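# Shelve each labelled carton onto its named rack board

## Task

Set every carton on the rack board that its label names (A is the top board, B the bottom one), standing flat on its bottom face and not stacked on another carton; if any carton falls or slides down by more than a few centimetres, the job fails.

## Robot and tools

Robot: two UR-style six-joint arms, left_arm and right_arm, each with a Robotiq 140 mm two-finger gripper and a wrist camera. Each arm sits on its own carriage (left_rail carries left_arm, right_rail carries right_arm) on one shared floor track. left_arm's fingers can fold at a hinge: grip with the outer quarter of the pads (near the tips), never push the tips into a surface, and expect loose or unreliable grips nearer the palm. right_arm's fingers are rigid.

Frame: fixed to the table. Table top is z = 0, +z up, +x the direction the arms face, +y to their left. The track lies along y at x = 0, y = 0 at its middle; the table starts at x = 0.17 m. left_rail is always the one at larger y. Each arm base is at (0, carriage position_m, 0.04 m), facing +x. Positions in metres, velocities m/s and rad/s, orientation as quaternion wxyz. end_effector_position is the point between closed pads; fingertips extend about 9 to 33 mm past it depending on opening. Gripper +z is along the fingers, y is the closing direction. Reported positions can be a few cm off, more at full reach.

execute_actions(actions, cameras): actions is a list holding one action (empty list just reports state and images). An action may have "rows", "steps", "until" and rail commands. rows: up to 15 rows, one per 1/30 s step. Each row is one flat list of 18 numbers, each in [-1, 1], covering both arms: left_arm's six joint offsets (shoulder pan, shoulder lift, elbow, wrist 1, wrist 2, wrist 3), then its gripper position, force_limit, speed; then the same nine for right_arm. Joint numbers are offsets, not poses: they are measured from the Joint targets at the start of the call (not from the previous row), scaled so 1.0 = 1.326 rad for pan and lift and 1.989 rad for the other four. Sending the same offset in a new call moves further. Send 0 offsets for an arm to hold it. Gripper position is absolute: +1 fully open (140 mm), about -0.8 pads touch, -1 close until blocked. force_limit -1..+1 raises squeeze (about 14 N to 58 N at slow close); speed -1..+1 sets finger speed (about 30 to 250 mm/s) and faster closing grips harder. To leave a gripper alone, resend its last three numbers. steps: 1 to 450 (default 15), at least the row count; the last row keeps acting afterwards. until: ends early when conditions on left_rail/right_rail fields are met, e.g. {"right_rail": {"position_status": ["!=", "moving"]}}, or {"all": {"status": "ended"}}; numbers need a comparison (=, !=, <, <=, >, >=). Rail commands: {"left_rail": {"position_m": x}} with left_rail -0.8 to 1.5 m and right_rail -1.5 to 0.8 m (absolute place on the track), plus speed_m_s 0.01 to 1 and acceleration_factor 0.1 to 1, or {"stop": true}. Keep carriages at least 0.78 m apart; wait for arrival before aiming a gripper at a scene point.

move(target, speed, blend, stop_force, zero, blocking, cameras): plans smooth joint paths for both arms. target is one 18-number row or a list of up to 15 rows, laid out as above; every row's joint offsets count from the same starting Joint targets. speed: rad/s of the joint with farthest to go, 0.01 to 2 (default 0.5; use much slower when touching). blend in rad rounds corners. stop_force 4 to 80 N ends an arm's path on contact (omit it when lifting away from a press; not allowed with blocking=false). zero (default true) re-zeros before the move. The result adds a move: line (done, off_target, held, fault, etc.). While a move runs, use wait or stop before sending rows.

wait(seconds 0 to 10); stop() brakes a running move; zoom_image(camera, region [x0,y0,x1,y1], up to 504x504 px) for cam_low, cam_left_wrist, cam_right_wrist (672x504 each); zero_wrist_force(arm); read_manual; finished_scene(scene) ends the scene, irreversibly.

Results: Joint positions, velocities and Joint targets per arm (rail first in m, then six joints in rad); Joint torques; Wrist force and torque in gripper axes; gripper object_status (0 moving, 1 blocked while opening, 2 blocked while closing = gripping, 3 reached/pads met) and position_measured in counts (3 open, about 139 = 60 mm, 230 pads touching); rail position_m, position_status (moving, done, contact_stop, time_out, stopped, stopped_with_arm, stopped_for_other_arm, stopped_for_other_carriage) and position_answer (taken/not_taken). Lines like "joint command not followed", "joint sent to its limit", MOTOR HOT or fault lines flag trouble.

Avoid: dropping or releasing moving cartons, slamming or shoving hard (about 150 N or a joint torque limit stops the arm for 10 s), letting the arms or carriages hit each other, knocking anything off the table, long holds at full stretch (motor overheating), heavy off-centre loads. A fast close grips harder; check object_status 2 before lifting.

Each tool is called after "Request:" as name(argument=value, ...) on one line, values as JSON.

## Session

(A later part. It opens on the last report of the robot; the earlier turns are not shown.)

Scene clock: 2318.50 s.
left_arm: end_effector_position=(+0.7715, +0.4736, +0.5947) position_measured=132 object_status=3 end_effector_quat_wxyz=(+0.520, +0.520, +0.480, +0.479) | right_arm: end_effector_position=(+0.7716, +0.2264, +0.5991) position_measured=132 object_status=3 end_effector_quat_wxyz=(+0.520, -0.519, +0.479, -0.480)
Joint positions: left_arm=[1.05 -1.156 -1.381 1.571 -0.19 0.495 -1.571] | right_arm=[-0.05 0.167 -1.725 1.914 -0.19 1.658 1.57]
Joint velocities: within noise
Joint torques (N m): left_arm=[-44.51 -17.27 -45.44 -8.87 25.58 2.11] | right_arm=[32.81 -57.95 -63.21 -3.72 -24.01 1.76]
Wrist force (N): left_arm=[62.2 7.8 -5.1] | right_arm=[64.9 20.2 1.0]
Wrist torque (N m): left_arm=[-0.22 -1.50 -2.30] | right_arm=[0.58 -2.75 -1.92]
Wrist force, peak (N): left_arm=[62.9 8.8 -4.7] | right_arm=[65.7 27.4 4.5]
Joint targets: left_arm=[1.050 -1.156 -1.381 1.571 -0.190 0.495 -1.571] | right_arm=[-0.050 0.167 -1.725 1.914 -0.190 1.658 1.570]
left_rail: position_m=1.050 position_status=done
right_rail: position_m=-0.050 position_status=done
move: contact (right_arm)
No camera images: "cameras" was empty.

Request:
move(target=[0,0.00044,0.00144,-0.00172,0,0,-0.03,1,1,0,0.00132,0.0042,-0.0051,0,0,-0.03,1,1], speed=0.02, stop_force=12, cameras=["cam_left_wrist","cam_right_wrist"])

Scene clock: 2322.83 s.
left_arm: end_effector_position=(+0.7715, +0.4736, +0.5927) position_measured=132 object_status=3 end_effector_quat_wxyz=(+0.520, +0.520, +0.480, +0.479) | right_arm: end_effector_position=(+0.7716, +0.2264, +0.5984) position_measured=132 object_status=3 end_effector_quat_wxyz=(+0.520, -0.519, +0.479, -0.480)
Joint positions: left_arm=[1.05 -1.156 -1.381 1.574 -0.193 0.495 -1.571] | right_arm=[-0.05 0.167 -1.725 1.915 -0.192 1.658 1.57]
Joint velocities: within noise
Joint torques (N m): left_arm=[-59.78 -12.34 -42.9 -8.64 25.3 1.99] | right_arm=[32.45 -44.44 -55.96 -2.16 -12.22 1.79]
Wrist force (N): left_arm=[64.0 10.6 -2.2] | right_arm=[64.1 9.9 -3.4]
Wrist torque (N m): left_arm=[-0.08 -1.41 -2.33] | right_arm=[0.21 -3.06 -2.02]
Wrist force, peak (N): left_arm=[64.3 10.7 -2.0] | right_arm=[65.5 20.9 1.4]
Joint targets: left_arm=[1.050 -1.156 -1.381 1.574 -0.193 0.495 -1.571] | right_arm=[-0.050 0.167 -1.725 1.915 -0.192 1.658 1.570]
left_rail: position_m=1.050 position_status=done
right_rail: position_m=-0.050 position_status=done
move: contact (right_arm)
camera_calibration:
cam_left_wrist: T_world_to_cam=[[-0.0181354, -0.000310251, 0.999835, -0.569489], [-0.412224, -0.911049, -0.00775978, 0.750273], [0.910902, -0.412297, 0.0163944, -0.334453], [0, 0, 0, 1]] pos_world=[0.603607, 0.545465, 0.580701]
cam_right_wrist: T_world_to_cam=[[-0.0132202, 0.0208745, -0.999695, 0.610645], [-0.384362, 0.922861, 0.024353, 0.0748457], [0.923088, 0.384566, -0.00417704, -0.620716], [0, 0, 0, 1]] pos_world=[0.609816, 0.156887, 0.606043]
Images, in order (width x height): cam_left_wrist 672x504, cam_right_wrist 672x504.

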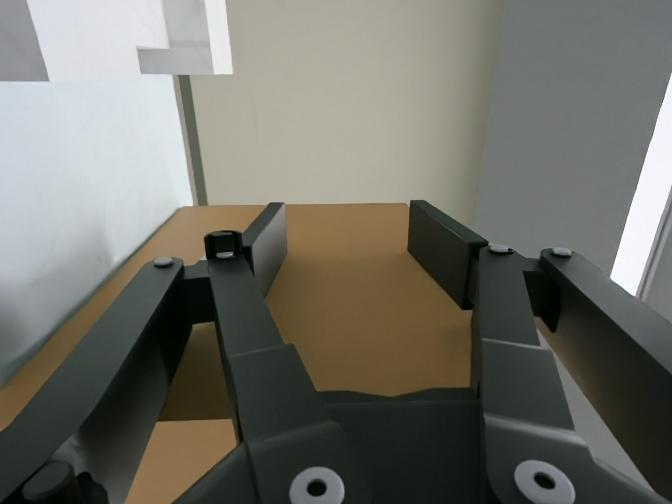

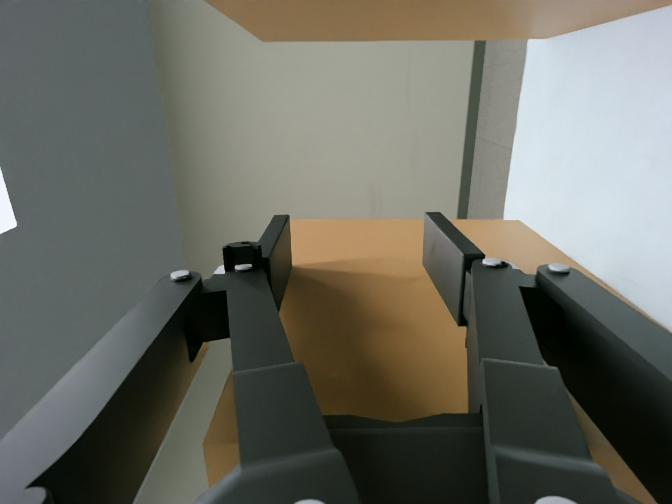

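Request:
move(target=[[0,-0.00094,-0.00283,0.00345,0,0,-0.03,1,1,0,0.00024,0.00076,-0.00092,0,0,-0.03,1,1],[0.00922,-0.02044,0.01265,0.00098,0.00614,0,-0.03,1,1,-0.0323,-0.01308,0.00808,0.00064,-0.02153,0,-0.03,1,1],[-0.06772,-0.07308,0.05263,-0.00391,-0.04515,0,-0.03,1,1,-0.01551,-0.09943,0.05147,0.01482,-0.01034,0,-0.03,1,1],[-0.15293,-0.11968,0.0858,-0.00602,-0.10195,0,-0.03,1,1,0.00811,-0.18705,0.08859,0.03611,0.00541,0,-0.03,1,1],[-0.21851,-0.14857,0.10532,-0.00627,-0.14568,0,-0.03,1,1,0.03179,-0.24941,0.11097,0.05531,0.02119,0,-0.03,1,1],[-0.25339,-0.40573,0.33082,-0.06033,-0.20915,0,-0.03,1,1,0.27602,-0.1463,0.15938,-0.06084,0.22423,0,-0.03,1,1]], speed=[0.02,0.04,0.15,0.2,0.2,0.4], blend=[0,0.001,0.01,0.02,0.02,0])

Scene clock: 2368.00 s.
left_arm: end_effector_position=(+0.5405, +0.7297, +0.5008) position_measured=132 object_status=3 end_effector_quat_wxyz=(+0.500, +0.500, +0.500, +0.500) | right_arm: end_effector_position=(+0.5405, +0.2698, +0.5003) position_measured=132 object_status=3 end_effector_quat_wxyz=(+0.500, -0.500, +0.500, -0.500)
Joint positions: left_arm=[1.05 -1.492 -1.918 2.232 -0.313 0.079 -1.571] | right_arm=[-0.05 0.533 -1.919 2.232 -0.313 2.104 1.57]
Joint velocities: within noise
Joint torques (N m): left_arm=[-13.01 -38.95 -35.43 -2.91 -2.67 1.49] | right_arm=[9.41 -5.39 -34.85 -6.74 3.32 1.87]
Wrist force (N): left_arm=[0.1 0.0 0.0] | right_arm=[2.5 9.6 1.0]
Wrist torque (N m): left_arm=[0.05 0.08 -0.32] | right_arm=[1.42 -0.74 -0.37]
Wrist force, peak (N): left_arm=[64.3 10.3 -2.1] | right_arm=[69.7 6.0 -2.8]
Joint targets: left_arm=[1.050 -1.492 -1.919 2.232 -0.313 0.079 -1.571] | right_arm=[-0.050 0.533 -1.919 2.232 -0.313 2.104 1.570]
left_rail: position_m=1.050 position_status=done
right_rail: position_m=-0.050 position_status=done
move: done
camera_calibration:
cam_left_wrist: T_world_to_cam=[[-0.0181407, -0.00178321, 0.999834, -0.480646], [-0.338143, -0.941062, -0.00781356, 0.869549], [0.94092, -0.338228, 0.0164686, -0.0872736], [0, 0, 0, 1]] pos_world=[0.36743, 0.787924, 0.488798]
cam_right_wrist: T_world_to_cam=[[-0.0133887, 0.0214234, -0.999681, 0.508581], [-0.309374, 0.950624, 0.0245155, -0.0997888], [0.950846, 0.309604, -0.00609981, -0.418376], [0, 0, 0, 1]] pos_world=[0.373749, 0.213497, 0.508313]

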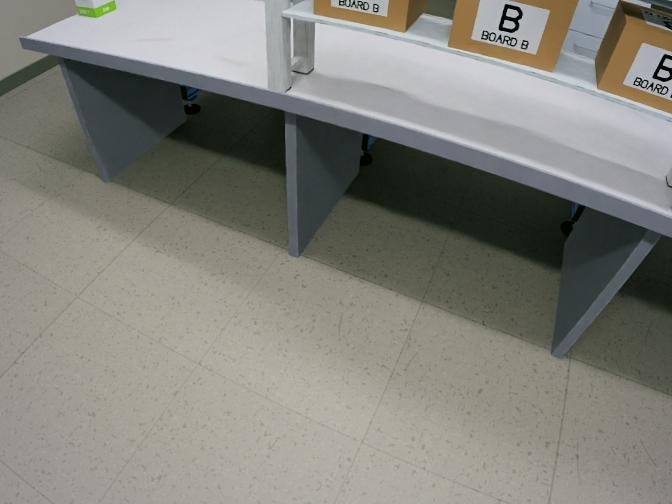

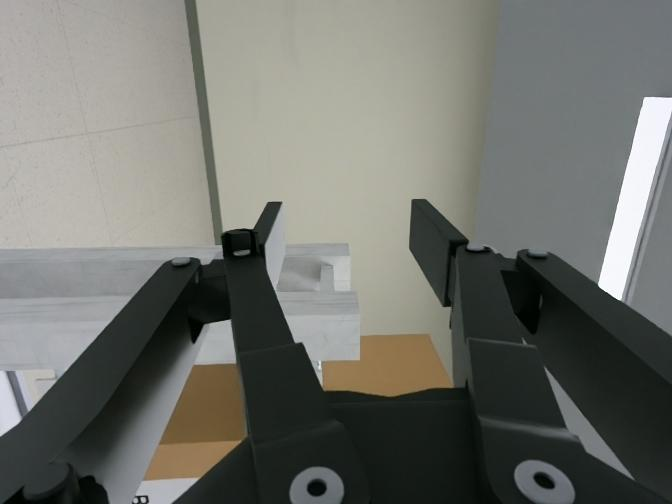

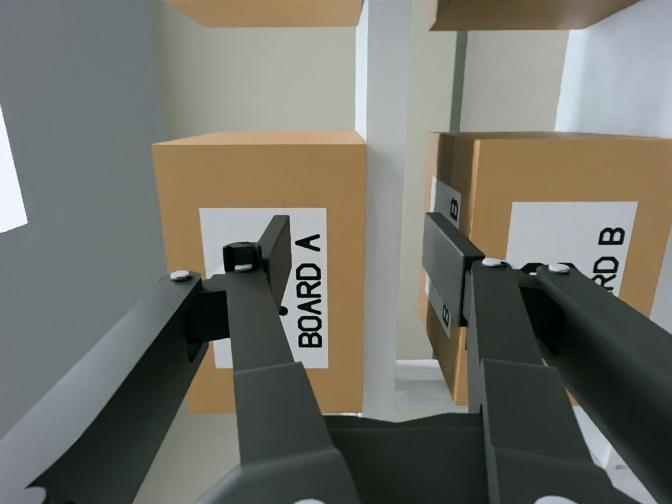

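Request:
finished_scene(scene=1, done=true)

The scene is finished: the task was done.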